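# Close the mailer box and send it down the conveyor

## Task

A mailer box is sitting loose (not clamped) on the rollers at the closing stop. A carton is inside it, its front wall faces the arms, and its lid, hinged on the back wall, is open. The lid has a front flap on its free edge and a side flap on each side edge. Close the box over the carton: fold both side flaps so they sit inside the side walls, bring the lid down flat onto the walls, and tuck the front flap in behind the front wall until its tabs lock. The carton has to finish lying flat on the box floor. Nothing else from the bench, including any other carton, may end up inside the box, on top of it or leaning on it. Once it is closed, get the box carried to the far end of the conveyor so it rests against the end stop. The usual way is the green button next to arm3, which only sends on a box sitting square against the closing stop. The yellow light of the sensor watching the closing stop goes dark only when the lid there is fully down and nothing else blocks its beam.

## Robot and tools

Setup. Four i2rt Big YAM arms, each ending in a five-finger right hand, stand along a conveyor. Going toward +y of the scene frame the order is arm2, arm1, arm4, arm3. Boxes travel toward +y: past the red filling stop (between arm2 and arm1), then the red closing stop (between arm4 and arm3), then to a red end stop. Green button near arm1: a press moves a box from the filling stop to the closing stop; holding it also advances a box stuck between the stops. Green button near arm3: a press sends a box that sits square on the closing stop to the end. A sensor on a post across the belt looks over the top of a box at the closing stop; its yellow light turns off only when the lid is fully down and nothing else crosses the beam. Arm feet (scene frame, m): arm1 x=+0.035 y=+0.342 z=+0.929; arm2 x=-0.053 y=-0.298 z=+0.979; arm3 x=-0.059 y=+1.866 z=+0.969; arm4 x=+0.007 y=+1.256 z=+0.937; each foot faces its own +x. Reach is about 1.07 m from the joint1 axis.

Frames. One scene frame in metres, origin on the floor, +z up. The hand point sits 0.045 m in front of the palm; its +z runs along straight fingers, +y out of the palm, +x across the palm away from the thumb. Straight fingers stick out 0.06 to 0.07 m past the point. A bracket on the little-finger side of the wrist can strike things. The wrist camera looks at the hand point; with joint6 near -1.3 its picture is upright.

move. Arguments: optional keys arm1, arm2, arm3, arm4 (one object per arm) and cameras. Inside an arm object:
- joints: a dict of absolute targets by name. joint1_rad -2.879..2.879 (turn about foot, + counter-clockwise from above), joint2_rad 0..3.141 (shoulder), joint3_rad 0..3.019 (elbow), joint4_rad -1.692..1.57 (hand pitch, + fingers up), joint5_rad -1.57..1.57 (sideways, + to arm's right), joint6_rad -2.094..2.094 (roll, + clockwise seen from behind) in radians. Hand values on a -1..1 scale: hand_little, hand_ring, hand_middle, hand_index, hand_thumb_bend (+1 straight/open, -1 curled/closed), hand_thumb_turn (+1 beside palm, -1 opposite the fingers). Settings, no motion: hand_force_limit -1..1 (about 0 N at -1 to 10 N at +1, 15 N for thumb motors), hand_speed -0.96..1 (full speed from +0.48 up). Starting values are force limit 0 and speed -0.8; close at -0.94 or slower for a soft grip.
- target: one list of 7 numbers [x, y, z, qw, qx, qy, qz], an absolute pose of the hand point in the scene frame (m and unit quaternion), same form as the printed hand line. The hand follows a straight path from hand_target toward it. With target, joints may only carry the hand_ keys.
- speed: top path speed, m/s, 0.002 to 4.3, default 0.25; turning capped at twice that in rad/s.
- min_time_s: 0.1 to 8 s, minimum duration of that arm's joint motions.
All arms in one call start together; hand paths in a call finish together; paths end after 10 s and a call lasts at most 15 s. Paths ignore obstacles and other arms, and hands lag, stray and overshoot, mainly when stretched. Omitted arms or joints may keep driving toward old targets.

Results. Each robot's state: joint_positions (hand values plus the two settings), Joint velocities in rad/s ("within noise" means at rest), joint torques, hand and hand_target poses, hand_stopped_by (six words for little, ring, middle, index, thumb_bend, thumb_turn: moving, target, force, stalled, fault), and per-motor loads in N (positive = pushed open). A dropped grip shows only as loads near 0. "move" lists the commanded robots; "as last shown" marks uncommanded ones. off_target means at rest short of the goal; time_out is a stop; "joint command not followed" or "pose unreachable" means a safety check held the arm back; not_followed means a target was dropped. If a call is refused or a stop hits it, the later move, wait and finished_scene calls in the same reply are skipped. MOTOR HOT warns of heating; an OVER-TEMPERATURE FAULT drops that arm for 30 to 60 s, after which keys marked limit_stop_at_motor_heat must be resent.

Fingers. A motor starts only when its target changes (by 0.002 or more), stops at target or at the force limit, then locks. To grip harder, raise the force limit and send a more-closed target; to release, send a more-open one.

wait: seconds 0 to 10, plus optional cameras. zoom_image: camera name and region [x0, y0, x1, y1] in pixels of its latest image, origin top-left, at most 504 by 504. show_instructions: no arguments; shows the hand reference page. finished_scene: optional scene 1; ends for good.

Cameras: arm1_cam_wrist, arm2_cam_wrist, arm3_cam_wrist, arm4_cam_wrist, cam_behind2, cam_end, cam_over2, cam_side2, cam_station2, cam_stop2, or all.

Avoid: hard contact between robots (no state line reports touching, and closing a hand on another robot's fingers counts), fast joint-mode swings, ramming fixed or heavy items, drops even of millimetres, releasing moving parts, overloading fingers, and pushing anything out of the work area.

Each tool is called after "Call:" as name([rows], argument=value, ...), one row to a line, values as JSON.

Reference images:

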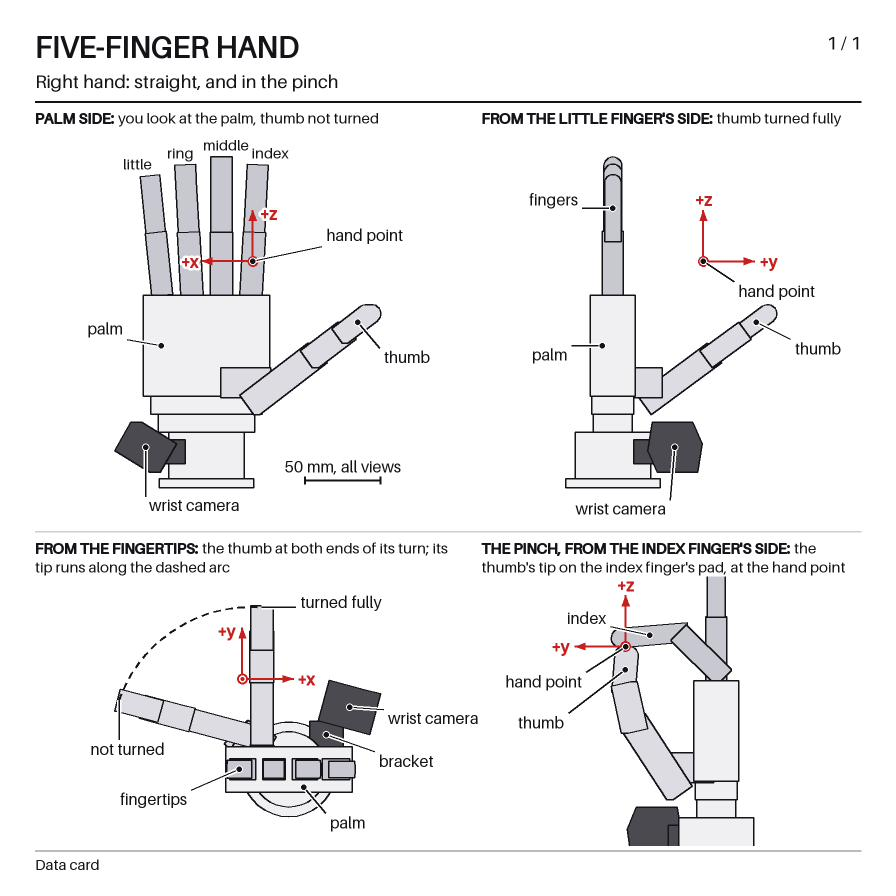

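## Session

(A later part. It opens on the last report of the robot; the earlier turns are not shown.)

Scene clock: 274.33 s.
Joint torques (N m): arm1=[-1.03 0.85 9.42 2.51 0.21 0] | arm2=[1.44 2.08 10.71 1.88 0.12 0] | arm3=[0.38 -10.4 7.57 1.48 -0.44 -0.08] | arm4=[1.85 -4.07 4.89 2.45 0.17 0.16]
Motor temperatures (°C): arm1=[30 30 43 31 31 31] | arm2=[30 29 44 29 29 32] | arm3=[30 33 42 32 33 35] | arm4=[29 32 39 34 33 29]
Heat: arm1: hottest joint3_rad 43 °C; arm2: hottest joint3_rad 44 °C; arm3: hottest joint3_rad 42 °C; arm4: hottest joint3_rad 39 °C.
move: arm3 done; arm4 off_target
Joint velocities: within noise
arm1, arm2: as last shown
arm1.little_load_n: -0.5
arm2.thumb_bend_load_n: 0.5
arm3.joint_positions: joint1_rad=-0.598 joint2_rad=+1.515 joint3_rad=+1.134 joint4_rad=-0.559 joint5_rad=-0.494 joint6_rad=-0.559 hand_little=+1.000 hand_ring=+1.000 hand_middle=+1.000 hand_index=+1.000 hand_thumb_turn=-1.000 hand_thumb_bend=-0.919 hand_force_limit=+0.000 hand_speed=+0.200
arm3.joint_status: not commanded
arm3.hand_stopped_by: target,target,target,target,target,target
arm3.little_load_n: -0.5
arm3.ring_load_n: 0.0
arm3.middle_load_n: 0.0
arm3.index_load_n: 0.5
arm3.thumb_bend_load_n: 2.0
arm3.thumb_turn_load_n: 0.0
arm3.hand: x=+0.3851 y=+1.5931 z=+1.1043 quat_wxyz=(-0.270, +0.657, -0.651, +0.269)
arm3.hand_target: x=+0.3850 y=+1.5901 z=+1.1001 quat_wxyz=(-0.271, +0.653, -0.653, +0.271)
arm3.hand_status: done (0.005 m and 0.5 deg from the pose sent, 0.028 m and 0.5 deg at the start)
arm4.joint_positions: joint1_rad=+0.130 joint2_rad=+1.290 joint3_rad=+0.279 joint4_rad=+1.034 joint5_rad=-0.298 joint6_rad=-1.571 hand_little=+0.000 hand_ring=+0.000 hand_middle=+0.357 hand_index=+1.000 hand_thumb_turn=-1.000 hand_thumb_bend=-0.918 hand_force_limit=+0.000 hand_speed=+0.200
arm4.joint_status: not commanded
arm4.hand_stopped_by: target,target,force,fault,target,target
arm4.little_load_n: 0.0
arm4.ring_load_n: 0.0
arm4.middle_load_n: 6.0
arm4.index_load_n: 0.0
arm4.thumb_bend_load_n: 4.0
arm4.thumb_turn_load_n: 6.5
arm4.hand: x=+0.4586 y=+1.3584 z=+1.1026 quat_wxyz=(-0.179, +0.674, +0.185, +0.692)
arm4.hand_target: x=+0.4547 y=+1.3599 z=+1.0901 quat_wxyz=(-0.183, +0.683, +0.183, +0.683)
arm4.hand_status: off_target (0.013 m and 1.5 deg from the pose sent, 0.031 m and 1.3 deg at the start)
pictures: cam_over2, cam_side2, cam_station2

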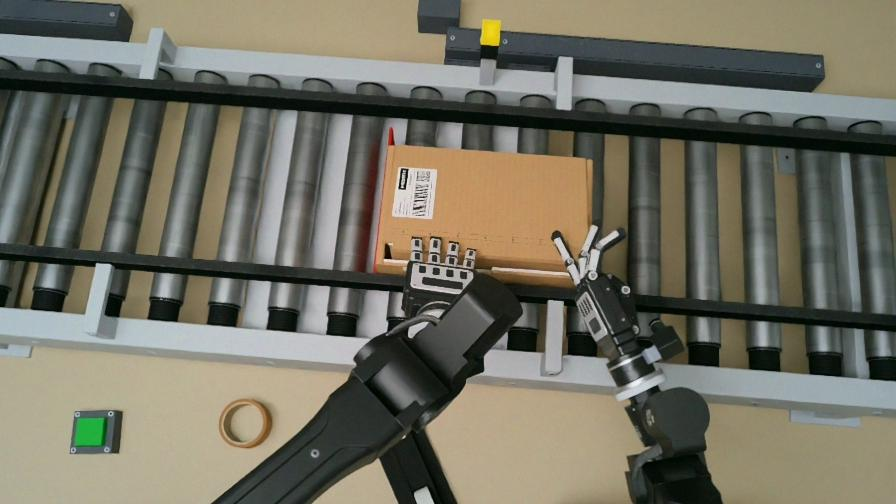

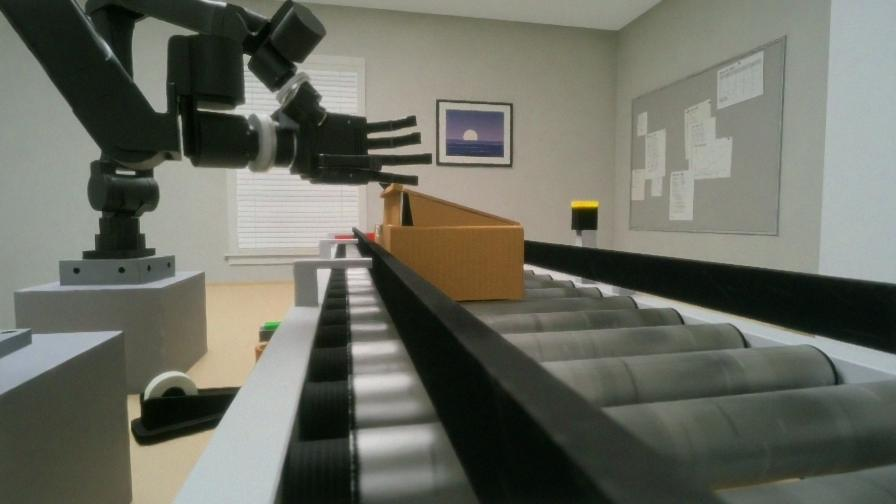

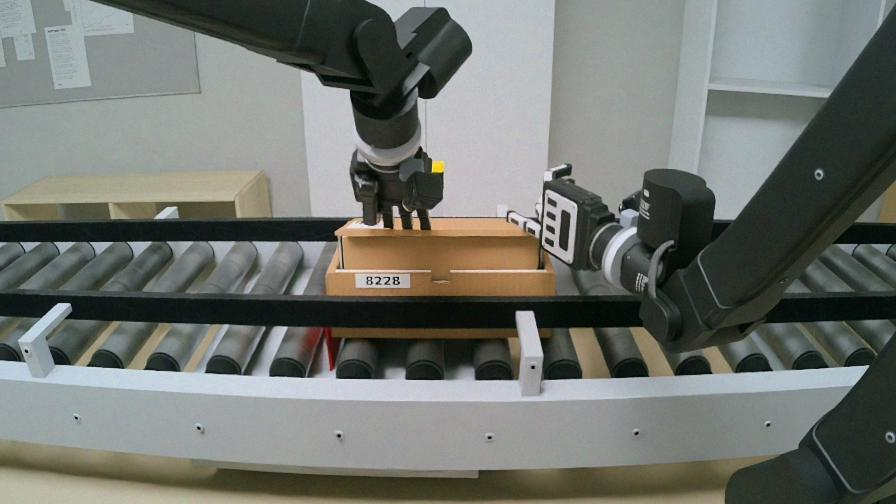

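Call:
move(arm3={"target": [0.3830, 1.5900, 1.0750, 0.2706, -0.6533, 0.6533, -0.2706], "speed": 0.05}, arm4={"target": [0.452, 1.360, 1.067, -0.183, 0.683, 0.183, 0.683], "speed": 0.05}, cameras=["cam_side2","cam_station2","cam_over2","cam_behind2"])

Call:
zoom_image(camera="cam_side2", region=[300, 80, 500, 240])

Call:
zoom_image(camera="cam_station2", region=[320, 160, 570, 300])

Scene clock: 275.77 s.
Joint torques (N m): arm1=[-1.03 0.91 9.43 2.51 0.21 0] | arm2=[1.26 2.2 10.76 1.95 0.11 -0.01] | arm3=[0.21 -10.81 7.34 1.52 -0.44 -0.11] | arm4=[2.26 -5.36 4.22 2.44 0.12 0.09]
Motor temperatures (°C): arm1=[30 30 43 31 31 31] | arm2=[30 29 44 29 29 32] | arm3=[30 33 42 32 33 35] | arm4=[29 32 39 34 33 29]
Heat: arm1: hottest joint3_rad 43 °C; arm2: hottest joint3_rad 44 °C; arm3: hottest joint3_rad 42 °C; arm4: hottest joint3_rad 39 °C.
move: arm3 done; arm4 off_target
Joint velocities: within noise
arm1, arm2: as last shown
arm1.little_load_n: 0.0
arm2.thumb_bend_load_n: 0.0
arm3.joint_positions: joint1_rad=-0.598 joint2_rad=+1.540 joint3_rad=+1.090 joint4_rad=-0.493 joint5_rad=-0.495 joint6_rad=-0.559 hand_little=+1.000 hand_ring=+1.000 hand_middle=+1.000 hand_index=+1.000 hand_thumb_turn=-1.000 hand_thumb_bend=-0.919 hand_force_limit=+0.000 hand_speed=+0.200
arm3.joint_status: not commanded
arm3.hand_stopped_by: target,target,target,target,target,target
arm3.little_load_n: 0.0
arm3.ring_load_n: 0.0
arm3.middle_load_n: 0.0
arm3.index_load_n: 0.0
arm3.thumb_bend_load_n: 1.5
arm3.thumb_turn_load_n: 0.0
arm3.hand: x=+0.3839 y=+1.5939 z=+1.0786 quat_wxyz=(-0.270, +0.657, -0.651, +0.268)
arm3.hand_target: x=+0.3830 y=+1.5901 z=+1.0750 quat_wxyz=(-0.271, +0.653, -0.653, +0.270)
arm3.hand_status: done (0.005 m and 0.5 deg from the pose sent, 0.029 m and 0.5 deg at the start)
arm4.joint_positions: joint1_rad=+0.133 joint2_rad=+1.410 joint3_rad=+0.254 joint4_rad=+1.175 joint5_rad=-0.294 joint6_rad=-1.571 hand_little=+0.000 hand_ring=+0.000 hand_middle=+0.357 hand_index=+1.000 hand_thumb_turn=-1.000 hand_thumb_bend=-0.918 hand_force_limit=+0.000 hand_speed=+0.200
arm4.joint_status: not commanded
arm4.hand_stopped_by: target,target,force,fault,target,target
arm4.little_load_n: 0.0
arm4.ring_load_n: 0.0
arm4.middle_load_n: 6.0
arm4.index_load_n: 0.0
arm4.thumb_bend_load_n: 4.0
arm4.thumb_turn_load_n: 6.5
arm4.hand: x=+0.4558 y=+1.3584 z=+1.0775 quat_wxyz=(-0.180, +0.676, +0.185, +0.691)
arm4.hand_target: x=+0.4519 y=+1.3598 z=+1.0673 quat_wxyz=(-0.183, +0.683, +0.183, +0.683)
arm4.hand_status: off_target (0.011 m and 1.3 deg from the pose sent, 0.036 m and 1.5 deg at the start)
pictures: cam_behind2, cam_over2, cam_side2, cam_station2

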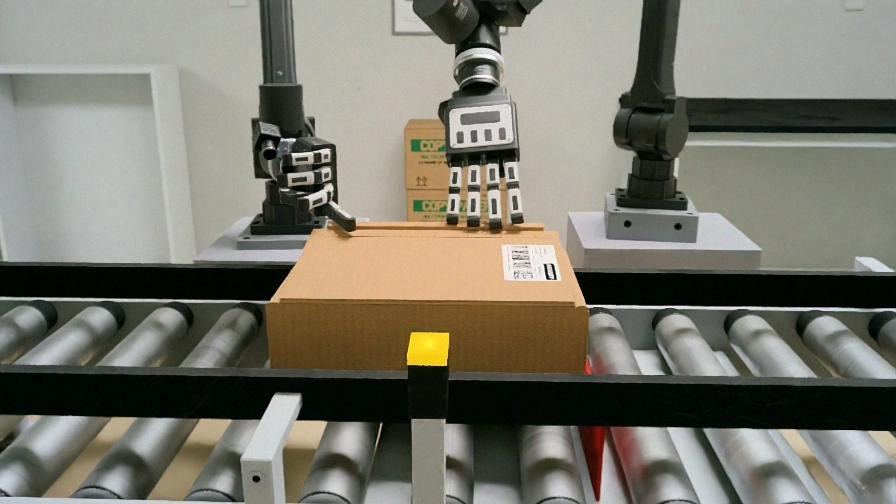

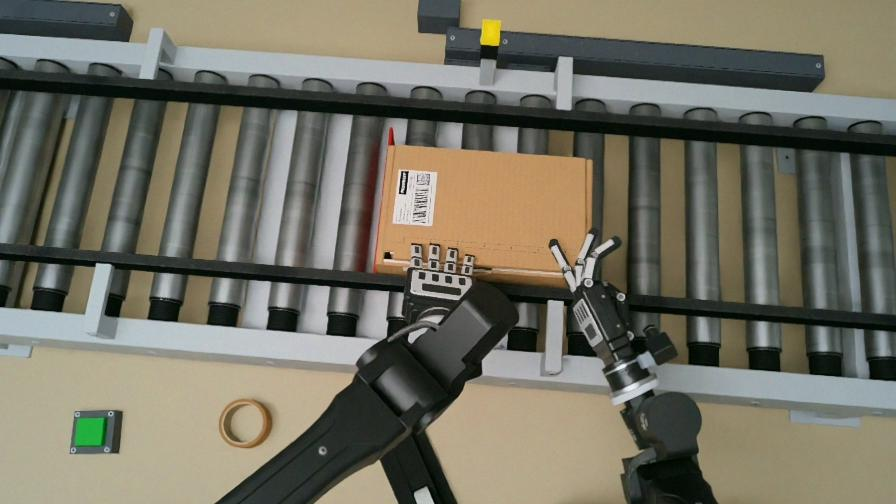

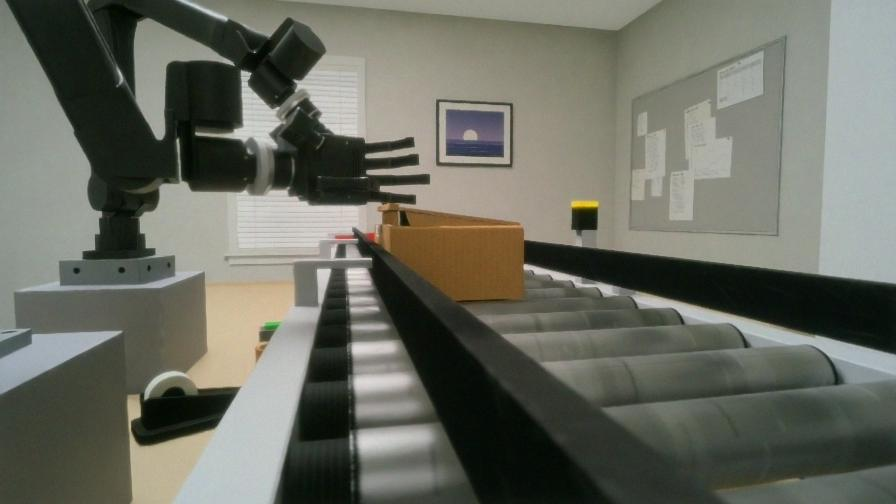

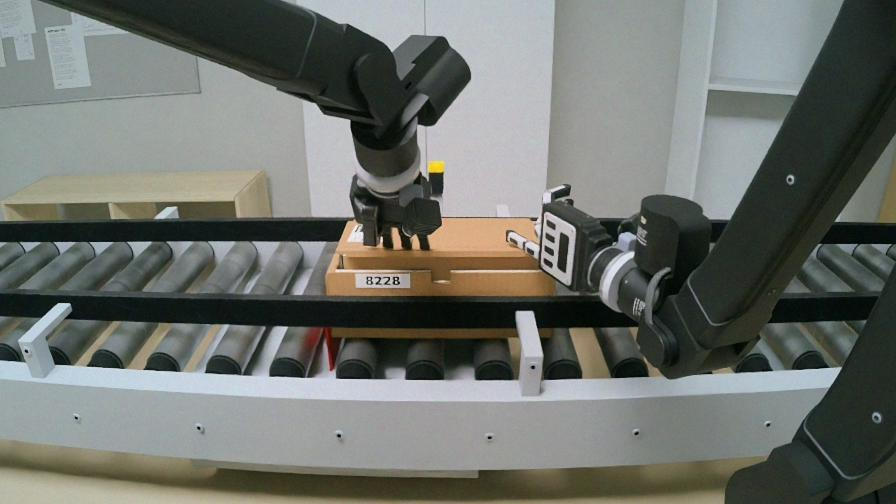

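Scaled by 2.520 from the camera's image (finer frame: 1280x720).

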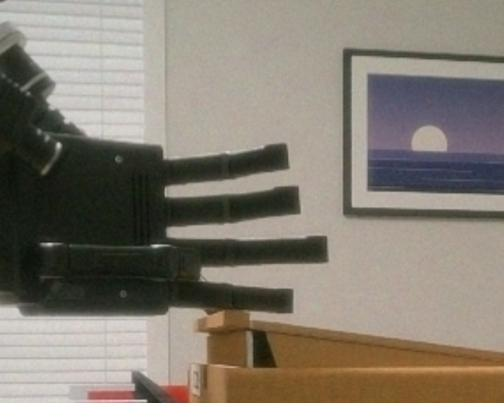

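Scaled by 2.016 from the camera's image (finer frame: 1280x720).

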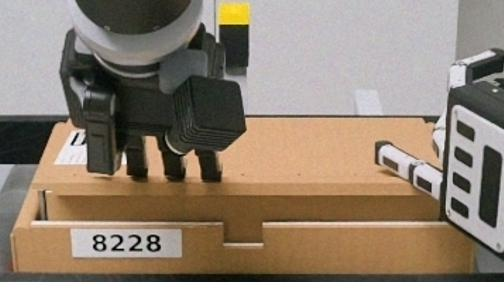

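Call:
move(arm3={"target": [0.3810, 1.5900, 1.0550, 0.2706, -0.6533, 0.6533, -0.2706], "speed": 0.04}, arm4={"target": [0.450, 1.360, 1.047, -0.183, 0.683, 0.183, 0.683], "speed": 0.04}, cameras=["cam_side2","cam_station2","cam_over2","cam_behind2"])

Call:
zoom_image(camera="cam_side2", region=[300, 80, 500, 240])

Call:
zoom_image(camera="cam_station2", region=[320, 160, 570, 300])

Scene clock: 277.17 s.
Joint torques (N m): arm1=[-1.03 0.91 9.42 2.51 0.21 0] | arm2=[1.61 2.14 10.66 1.92 0.11 -0.02] | arm3=[-0.09 -10.81 7.12 1.51 -0.45 -0.12] | arm4=[1.61 -6.12 3.12 2.56 0.18 0.15]
Motor temperatures (°C): arm1=[30 30 43 31 31 31] | arm2=[30 29 44 29 29 32] | arm3=[30 33 42 32 33 35] | arm4=[29 32 38 34 33 29]
Heat: arm1: hottest joint3_rad 43 °C; arm2: hottest joint3_rad 44 °C; arm3: hottest joint3_rad 42 °C; arm4: hottest joint3_rad 38 °C.
move: arm3 done; arm4 off_target
Joint velocities: within noise
arm1.joint_positions: joint1_rad=-0.032 joint2_rad=+0.646 joint3_rad=+1.328 joint4_rad=-1.360 joint5_rad=+0.140 joint6_rad=-1.156 hand_little=+1.000 hand_ring=+1.000 hand_middle=+1.000 hand_index=+1.000 hand_thumb_turn=+1.000 hand_thumb_bend=+1.000 hand_force_limit=+0.000 hand_speed=-0.800
arm1.joint_status: not commanded
arm1.hand_stopped_by: target,target,target,target,target,target
arm1.little_load_n: 0.0
arm1.ring_load_n: 0.0
arm1.middle_load_n: 0.0
arm1.index_load_n: 0.0
arm1.thumb_bend_load_n: 0.0
arm1.thumb_turn_load_n: 0.0
arm1.hand: x=+0.2644 y=+0.2774 z=+1.3774 quat_wxyz=(-0.035, +0.878, -0.203, +0.433)
arm1.hand_target: x=+0.2642 y=+0.2774 z=+1.3850 quat_wxyz=(-0.037, +0.874, -0.203, +0.441)
arm1.hand_status: not commanded
arm2.joint_positions: joint1_rad=+0.199 joint2_rad=+0.614 joint3_rad=+1.377 joint4_rad=-1.233 joint5_rad=+0.174 joint6_rad=-1.171 hand_little=+1.000 hand_ring=+1.000 hand_middle=+1.000 hand_index=+1.000 hand_thumb_turn=+1.000 hand_thumb_bend=+1.000 hand_force_limit=+0.000 hand_speed=-0.800
arm2.joint_status: not commanded
arm2.hand_stopped_by: target,target,target,target,target,target
arm2.little_load_n: 0.0
arm2.ring_load_n: 0.0
arm2.middle_load_n: 0.0
arm2.index_load_n: 0.0
arm2.thumb_bend_load_n: 0.0
arm2.thumb_turn_load_n: 0.0
arm2.hand: x=+0.1875 y=-0.3622 z=+1.4826 quat_wxyz=(-0.044, +0.830, -0.192, +0.522)
arm2.hand_target: x=+0.1862 y=-0.3623 z=+1.4936 quat_wxyz=(-0.047, +0.823, -0.191, +0.533)
arm2.hand_status: not commanded
arm3.joint_positions: joint1_rad=-0.599 joint2_rad=+1.561 joint3_rad=+1.057 joint4_rad=-0.438 joint5_rad=-0.496 joint6_rad=-0.559 hand_little=+1.000 hand_ring=+1.000 hand_middle=+1.000 hand_index=+1.000 hand_thumb_turn=-1.000 hand_thumb_bend=-0.919 hand_force_limit=+0.000 hand_speed=+0.200
arm3.joint_status: not commanded
arm3.hand_stopped_by: target,target,target,target,target,target
arm3.little_load_n: 0.0
arm3.ring_load_n: 0.0
arm3.middle_load_n: 0.0
arm3.index_load_n: 0.0
arm3.thumb_bend_load_n: 2.0
arm3.thumb_turn_load_n: 0.0
arm3.hand: x=+0.3829 y=+1.5940 z=+1.0592 quat_wxyz=(-0.271, +0.656, -0.651, +0.268)
arm3.hand_target: x=+0.3810 y=+1.5901 z=+1.0550 quat_wxyz=(-0.271, +0.653, -0.653, +0.271)
arm3.hand_status: done (0.006 m and 0.5 deg from the pose sent, 0.024 m and 0.5 deg at the start)
arm4.joint_positions: joint1_rad=+0.135 joint2_rad=+1.528 joint3_rad=+0.243 joint4_rad=+1.306 joint5_rad=-0.292 joint6_rad=-1.571 hand_little=+0.000 hand_ring=+0.000 hand_middle=+0.357 hand_index=+1.000 hand_thumb_turn=-1.000 hand_thumb_bend=-0.918 hand_force_limit=+0.000 hand_speed=+0.200
arm4.joint_status: not commanded
arm4.hand_stopped_by: target,target,force,fault,target,target
arm4.little_load_n: 0.0
arm4.ring_load_n: 0.0
arm4.middle_load_n: 6.5
arm4.index_load_n: 0.0
arm4.thumb_bend_load_n: 4.0
arm4.thumb_turn_load_n: 7.0
arm4.hand: x=+0.4546 y=+1.3586 z=+1.0577 quat_wxyz=(-0.179, +0.675, +0.185, +0.691)
arm4.hand_target: x=+0.4499 y=+1.3599 z=+1.0471 quat_wxyz=(-0.183, +0.683, +0.183, +0.683)
arm4.hand_status: off_target (0.012 m and 1.4 deg from the pose sent, 0.031 m and 1.3 deg at the start)
pictures: cam_behind2, cam_over2, cam_side2, cam_station2

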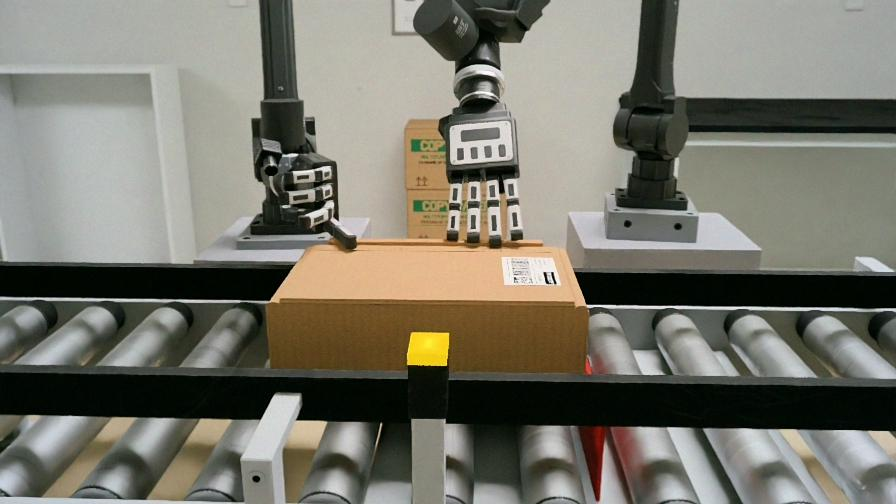

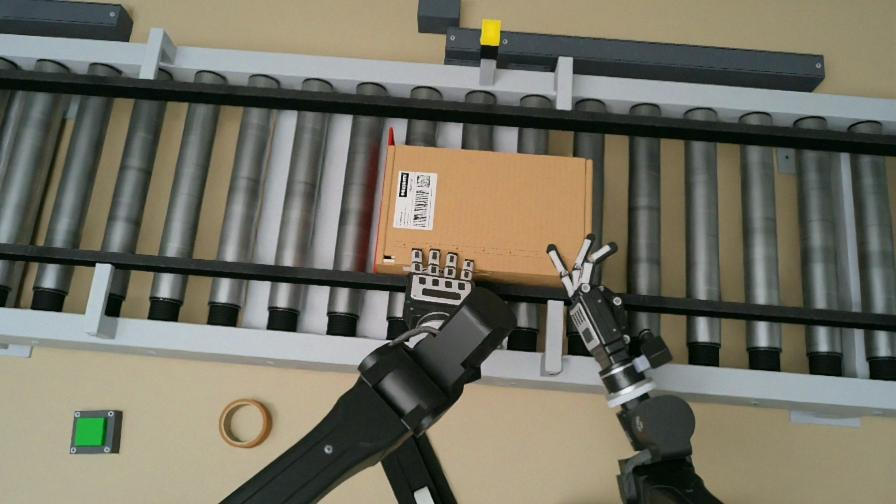

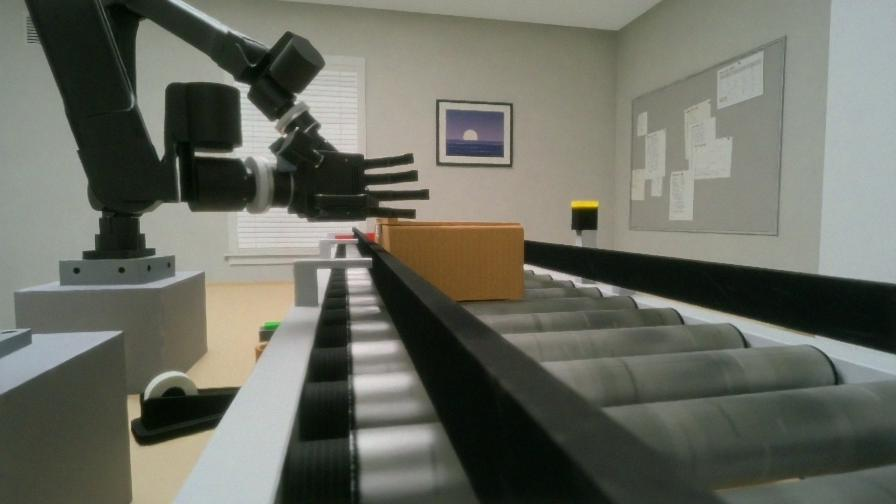

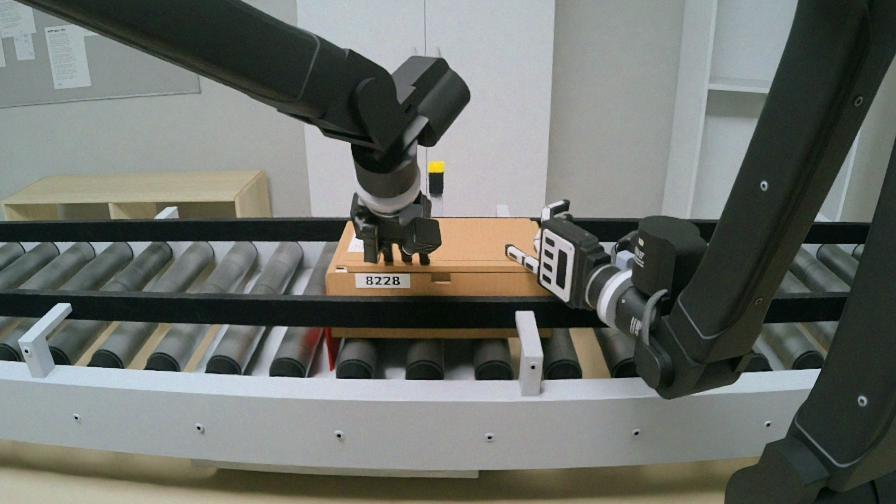

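Scaled by 2.520 from the camera's image (finer frame: 1280x720).

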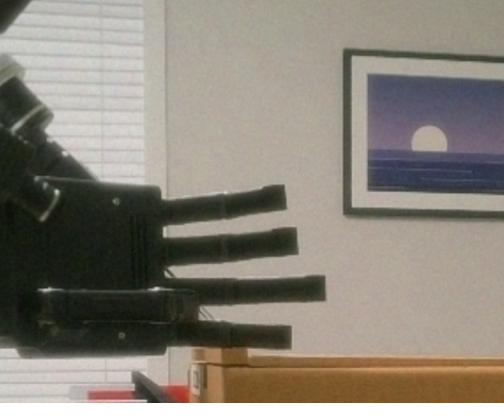

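Scaled by 2.016 from the camera's image (finer frame: 1280x720).

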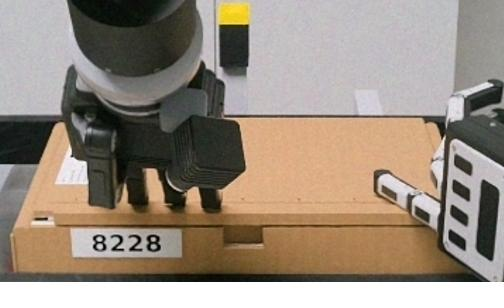

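Call:
move(arm3={"target": [0.3800, 1.5900, 1.0400, 0.2706, -0.6533, 0.6533, -0.2706], "speed": 0.04}, arm4={"target": [0.448, 1.360, 1.032, -0.183, 0.683, 0.183, 0.683], "speed": 0.04}, cameras=["cam_side2","cam_station2","cam_over2","cam_behind2"])

Call:
zoom_image(camera="cam_side2", region=[340, 180, 540, 320])

Call:
zoom_image(camera="cam_station2", region=[320, 160, 570, 300])

Scene clock: 278.53 s.
Joint torques (N m): arm1=[-1.03 0.85 9.42 2.5 0.21 0.01] | arm2=[1.2 1.96 10.67 1.88 0.11 -0.01] | arm3=[0.21 -9.93 6.56 1.33 -0.24 -0.14] | arm4=[2.26 -4.37 2.24 1.69 0.15 0.12]
Motor temperatures (°C): arm1=[30 30 43 31 31 31] | arm2=[30 29 44 29 29 32] | arm3=[30 33 42 32 33 35] | arm4=[29 32 38 34 33 29]
Heat: arm1: hottest joint3_rad 43 °C; arm2: hottest joint3_rad 44 °C; arm3: hottest joint3_rad 42 °C; arm4: hottest joint3_rad 38 °C.
move: arm3 off_target; arm4 off_target
Joint velocities: within noise
arm1, arm2: as last shown
arm1.thumb_bend_load_n: -0.5
arm3.joint_positions: joint1_rad=-0.600 joint2_rad=+1.567 joint3_rad=+1.039 joint4_rad=-0.393 joint5_rad=-0.502 joint6_rad=-0.559 hand_little=+1.000 hand_ring=+1.000 hand_middle=+1.000 hand_index=+1.000 hand_thumb_turn=-1.000 hand_thumb_bend=-0.919 hand_force_limit=+0.000 hand_speed=+0.200
arm3.joint_status: not commanded
arm3.hand_stopped_by: target,target,target,target,target,target
arm3.little_load_n: 0.0
arm3.ring_load_n: 0.0
arm3.middle_load_n: 0.0
arm3.index_load_n: 0.0
arm3.thumb_bend_load_n: 2.0
arm3.thumb_turn_load_n: 0.0
arm3.hand: x=+0.3852 y=+1.5927 z=+1.0532 quat_wxyz=(-0.274, +0.656, -0.646, +0.277)
arm3.hand_target: x=+0.3797 y=+1.5903 z=+1.0402 quat_wxyz=(-0.271, +0.653, -0.653, +0.270)
arm3.hand_status: off_target (0.014 m and 1.2 deg from the pose sent, 0.020 m and 0.5 deg at the start)
arm4.joint_positions: joint1_rad=+0.137 joint2_rad=+1.603 joint3_rad=+0.238 joint4_rad=+1.422 joint5_rad=-0.290 joint6_rad=-1.571 hand_little=+0.000 hand_ring=+0.000 hand_middle=+0.357 hand_index=+1.000 hand_thumb_turn=-1.000 hand_thumb_bend=-0.918 hand_force_limit=+0.000 hand_speed=+0.200
arm4.joint_status: not commanded
arm4.hand_stopped_by: target,target,force,fault,target,target
arm4.little_load_n: 0.0
arm4.ring_load_n: 0.0
arm4.middle_load_n: 6.5
arm4.index_load_n: 0.0
arm4.thumb_bend_load_n: 4.0
arm4.thumb_turn_load_n: 6.5
arm4.hand: x=+0.4543 y=+1.3585 z=+1.0555 quat_wxyz=(-0.179, +0.662, +0.185, +0.704)
arm4.hand_target: x=+0.4473 y=+1.3597 z=+1.0327 quat_wxyz=(-0.183, +0.683, +0.183, +0.683)
arm4.hand_status: off_target (0.024 m and 3.5 deg from the pose sent, 0.027 m and 1.4 deg at the start)
pictures: cam_behind2, cam_over2, cam_side2, cam_station2

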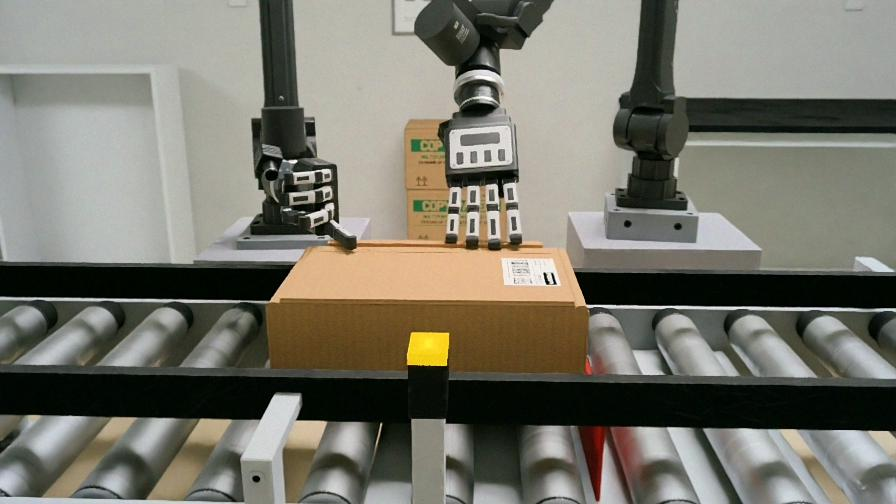

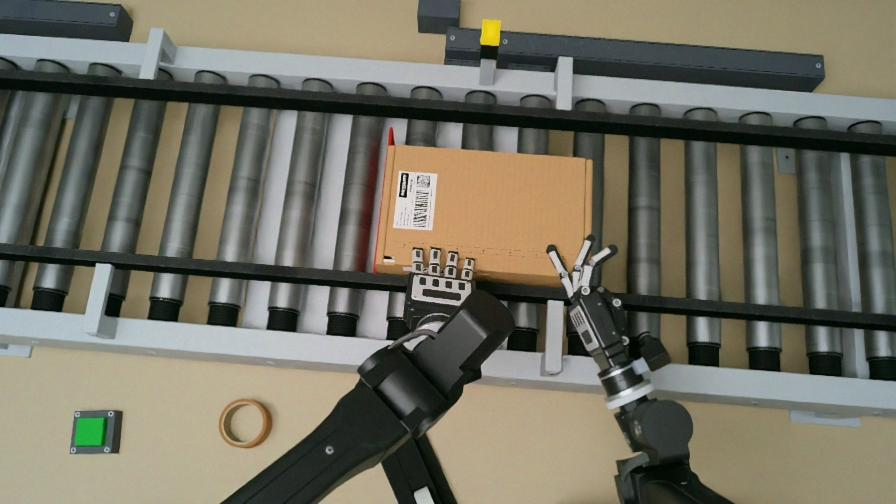

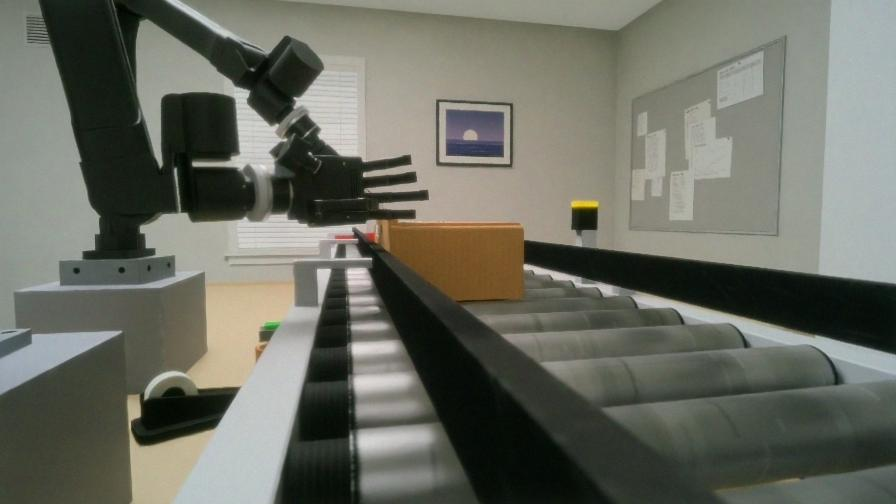

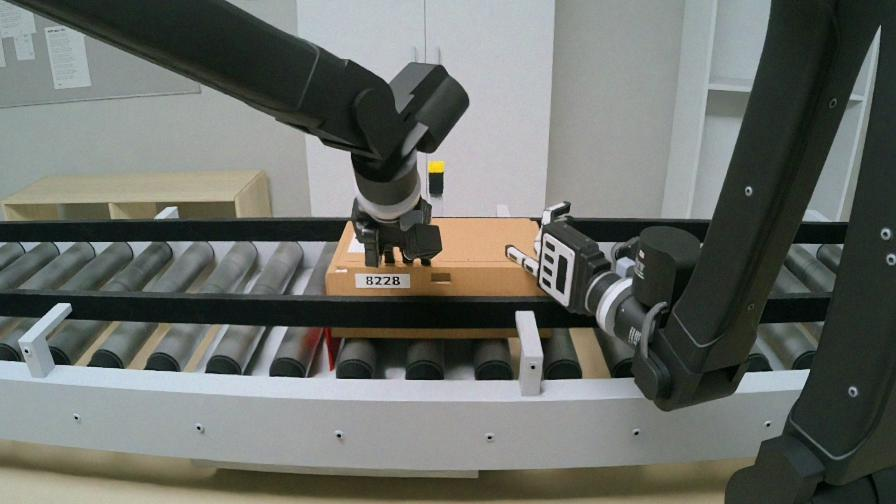

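Scaled by 2.520 from the camera's image (finer frame: 1280x720).

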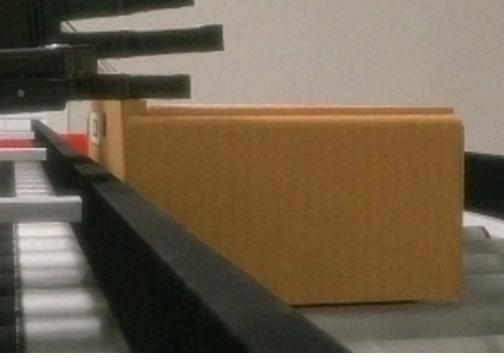

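Scaled by 2.016 from the camera's image (finer frame: 1280x720).

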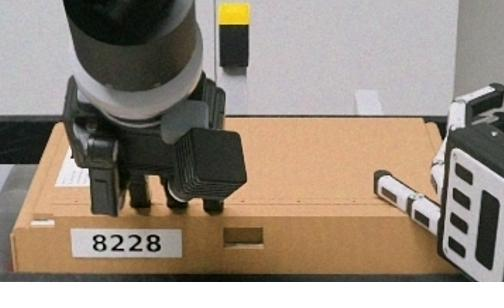

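Call:
move(arm3={"target": [0.3780, 1.5850, 1.0150, 0.2706, -0.6533, 0.6533, -0.2706], "speed": 0.04}, arm4={"target": [0.446, 1.360, 1.022, -0.183, 0.683, 0.183, 0.683], "speed": 0.04}, cameras=["cam_side2","cam_station2","cam_stop2","cam_behind2"])

Call:
zoom_image(camera="cam_side2", region=[360, 200, 460, 250])

Call:
zoom_image(camera="cam_station2", region=[320, 210, 570, 300])

Call:
zoom_image(camera="cam_stop2", region=[560, 0, 740, 260])

Scene clock: 280.17 s.
Joint torques (N m): arm1=[-1.03 0.97 9.43 2.51 0.21 0] | arm2=[1.2 2.37 10.69 1.88 0.12 0] | arm3=[-0.21 -8 5.93 1.31 0.44 -0.25] | arm4=[1.9 -3.55 1.7 1.16 0.09 0.15]
Motor temperatures (°C): arm1=[30 30 43 31 31 31] | arm2=[30 29 44 29 29 32] | arm3=[30 33 41 32 33 35] | arm4=[29 32 38 34 33 29]
Heat: arm1: hottest joint3_rad 43 °C; arm2: hottest joint3_rad 44 °C; arm3: hottest joint3_rad 41 °C; arm4: hottest joint3_rad 38 °C.
move: arm3 off_target; arm4 off_target
Joint velocities: within noise
arm1, arm2: as last shown
arm2.little_load_n: -0.5
arm3.joint_positions: joint1_rad=-0.607 joint2_rad=+1.578 joint3_rad=+1.020 joint4_rad=-0.332 joint5_rad=-0.526 joint6_rad=-0.559 hand_little=+1.000 hand_ring=+1.000 hand_middle=+1.000 hand_index=+1.000 hand_thumb_turn=-1.000 hand_thumb_bend=-0.919 hand_force_limit=+0.000 hand_speed=+0.200
arm3.joint_status: not commanded
arm3.hand_stopped_by: target,target,target,target,target,target
arm3.little_load_n: 0.0
arm3.ring_load_n: 0.0
arm3.middle_load_n: 0.5
arm3.index_load_n: 0.0
arm3.thumb_bend_load_n: 2.0
arm3.thumb_turn_load_n: 0.0
arm3.hand: x=+0.3890 y=+1.5898 z=+1.0473 quat_wxyz=(-0.284, +0.655, -0.638, +0.290)
arm3.hand_target: x=+0.3768 y=+1.5865 z=+1.0163 quat_wxyz=(-0.271, +0.653, -0.653, +0.270)
arm3.hand_status: off_target (0.034 m and 3.2 deg from the pose sent, 0.040 m and 1.2 deg at the start)
arm4.joint_positions: joint1_rad=+0.139 joint2_rad=+1.654 joint3_rad=+0.238 joint4_rad=+1.500 joint5_rad=-0.286 joint6_rad=-1.571 hand_little=+0.000 hand_ring=+0.000 hand_middle=+0.357 hand_index=+1.000 hand_thumb_turn=-1.000 hand_thumb_bend=-0.918 hand_force_limit=+0.000 hand_speed=+0.200
arm4.joint_status: not commanded
arm4.hand_stopped_by: target,target,force,fault,target,target
arm4.little_load_n: 0.0
arm4.ring_load_n: 0.0
arm4.middle_load_n: 6.0
arm4.index_load_n: 0.0
arm4.thumb_bend_load_n: 4.0
arm4.thumb_turn_load_n: 6.5
arm4.hand: x=+0.4544 y=+1.3588 z=+1.0548 quat_wxyz=(-0.178, +0.652, +0.184, +0.713)
arm4.hand_target: x=+0.4446 y=+1.3596 z=+1.0233 quat_wxyz=(-0.183, +0.683, +0.183, +0.683)
arm4.hand_status: off_target (0.034 m and 5.0 deg from the pose sent, 0.034 m and 3.4 deg at the start)
pictures: cam_behind2, cam_side2, cam_station2, cam_stop2

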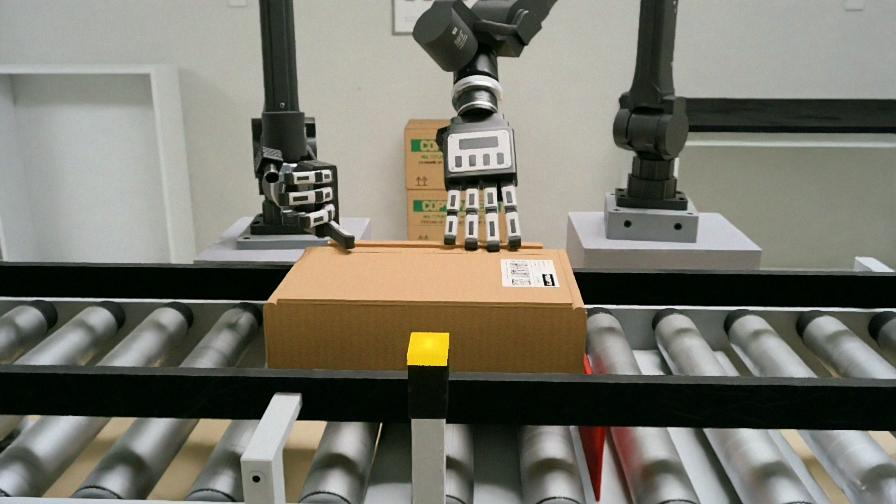

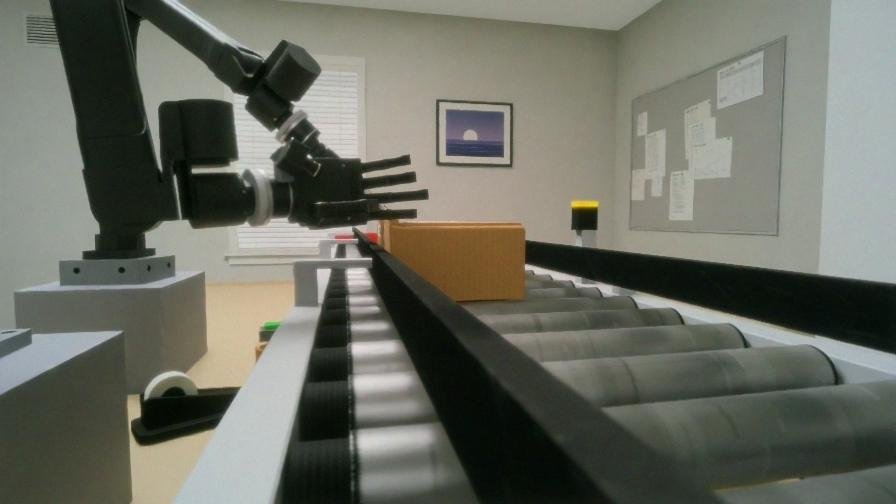

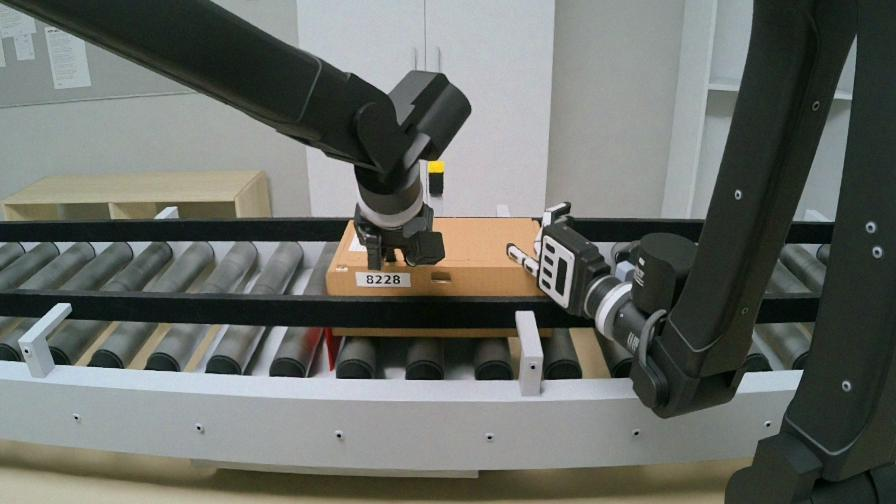

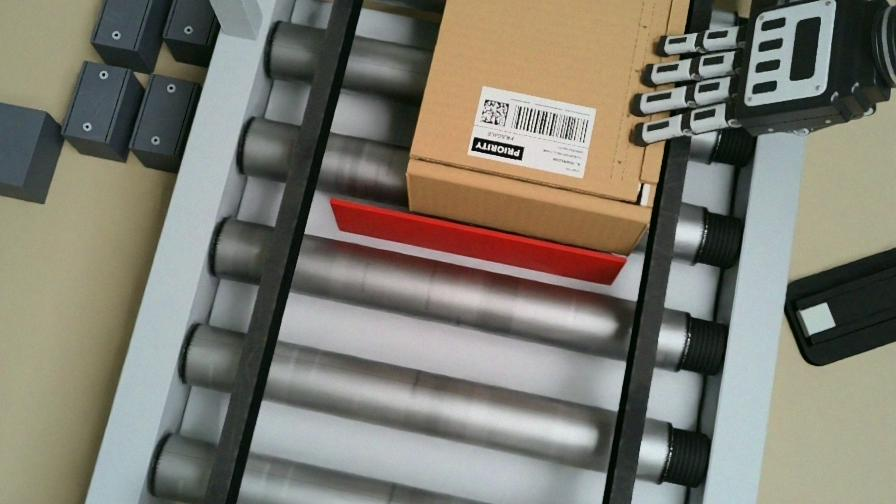

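Scaled by 5.040 from the camera's image (finer frame: 1280x720).

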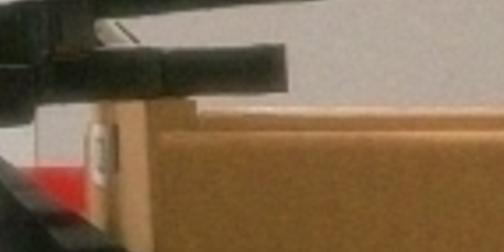

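Scaled by 2.016 from the camera's image (finer frame: 1280x720).

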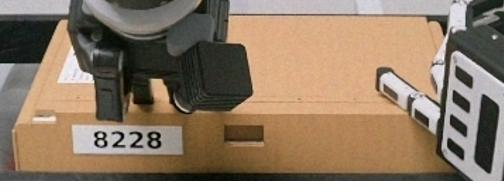

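Scaled by 1.938 from the camera's image (finer frame: 1280x720).

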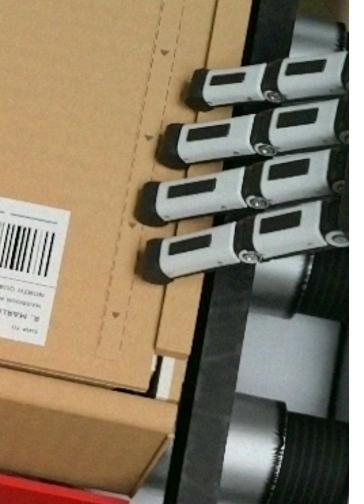

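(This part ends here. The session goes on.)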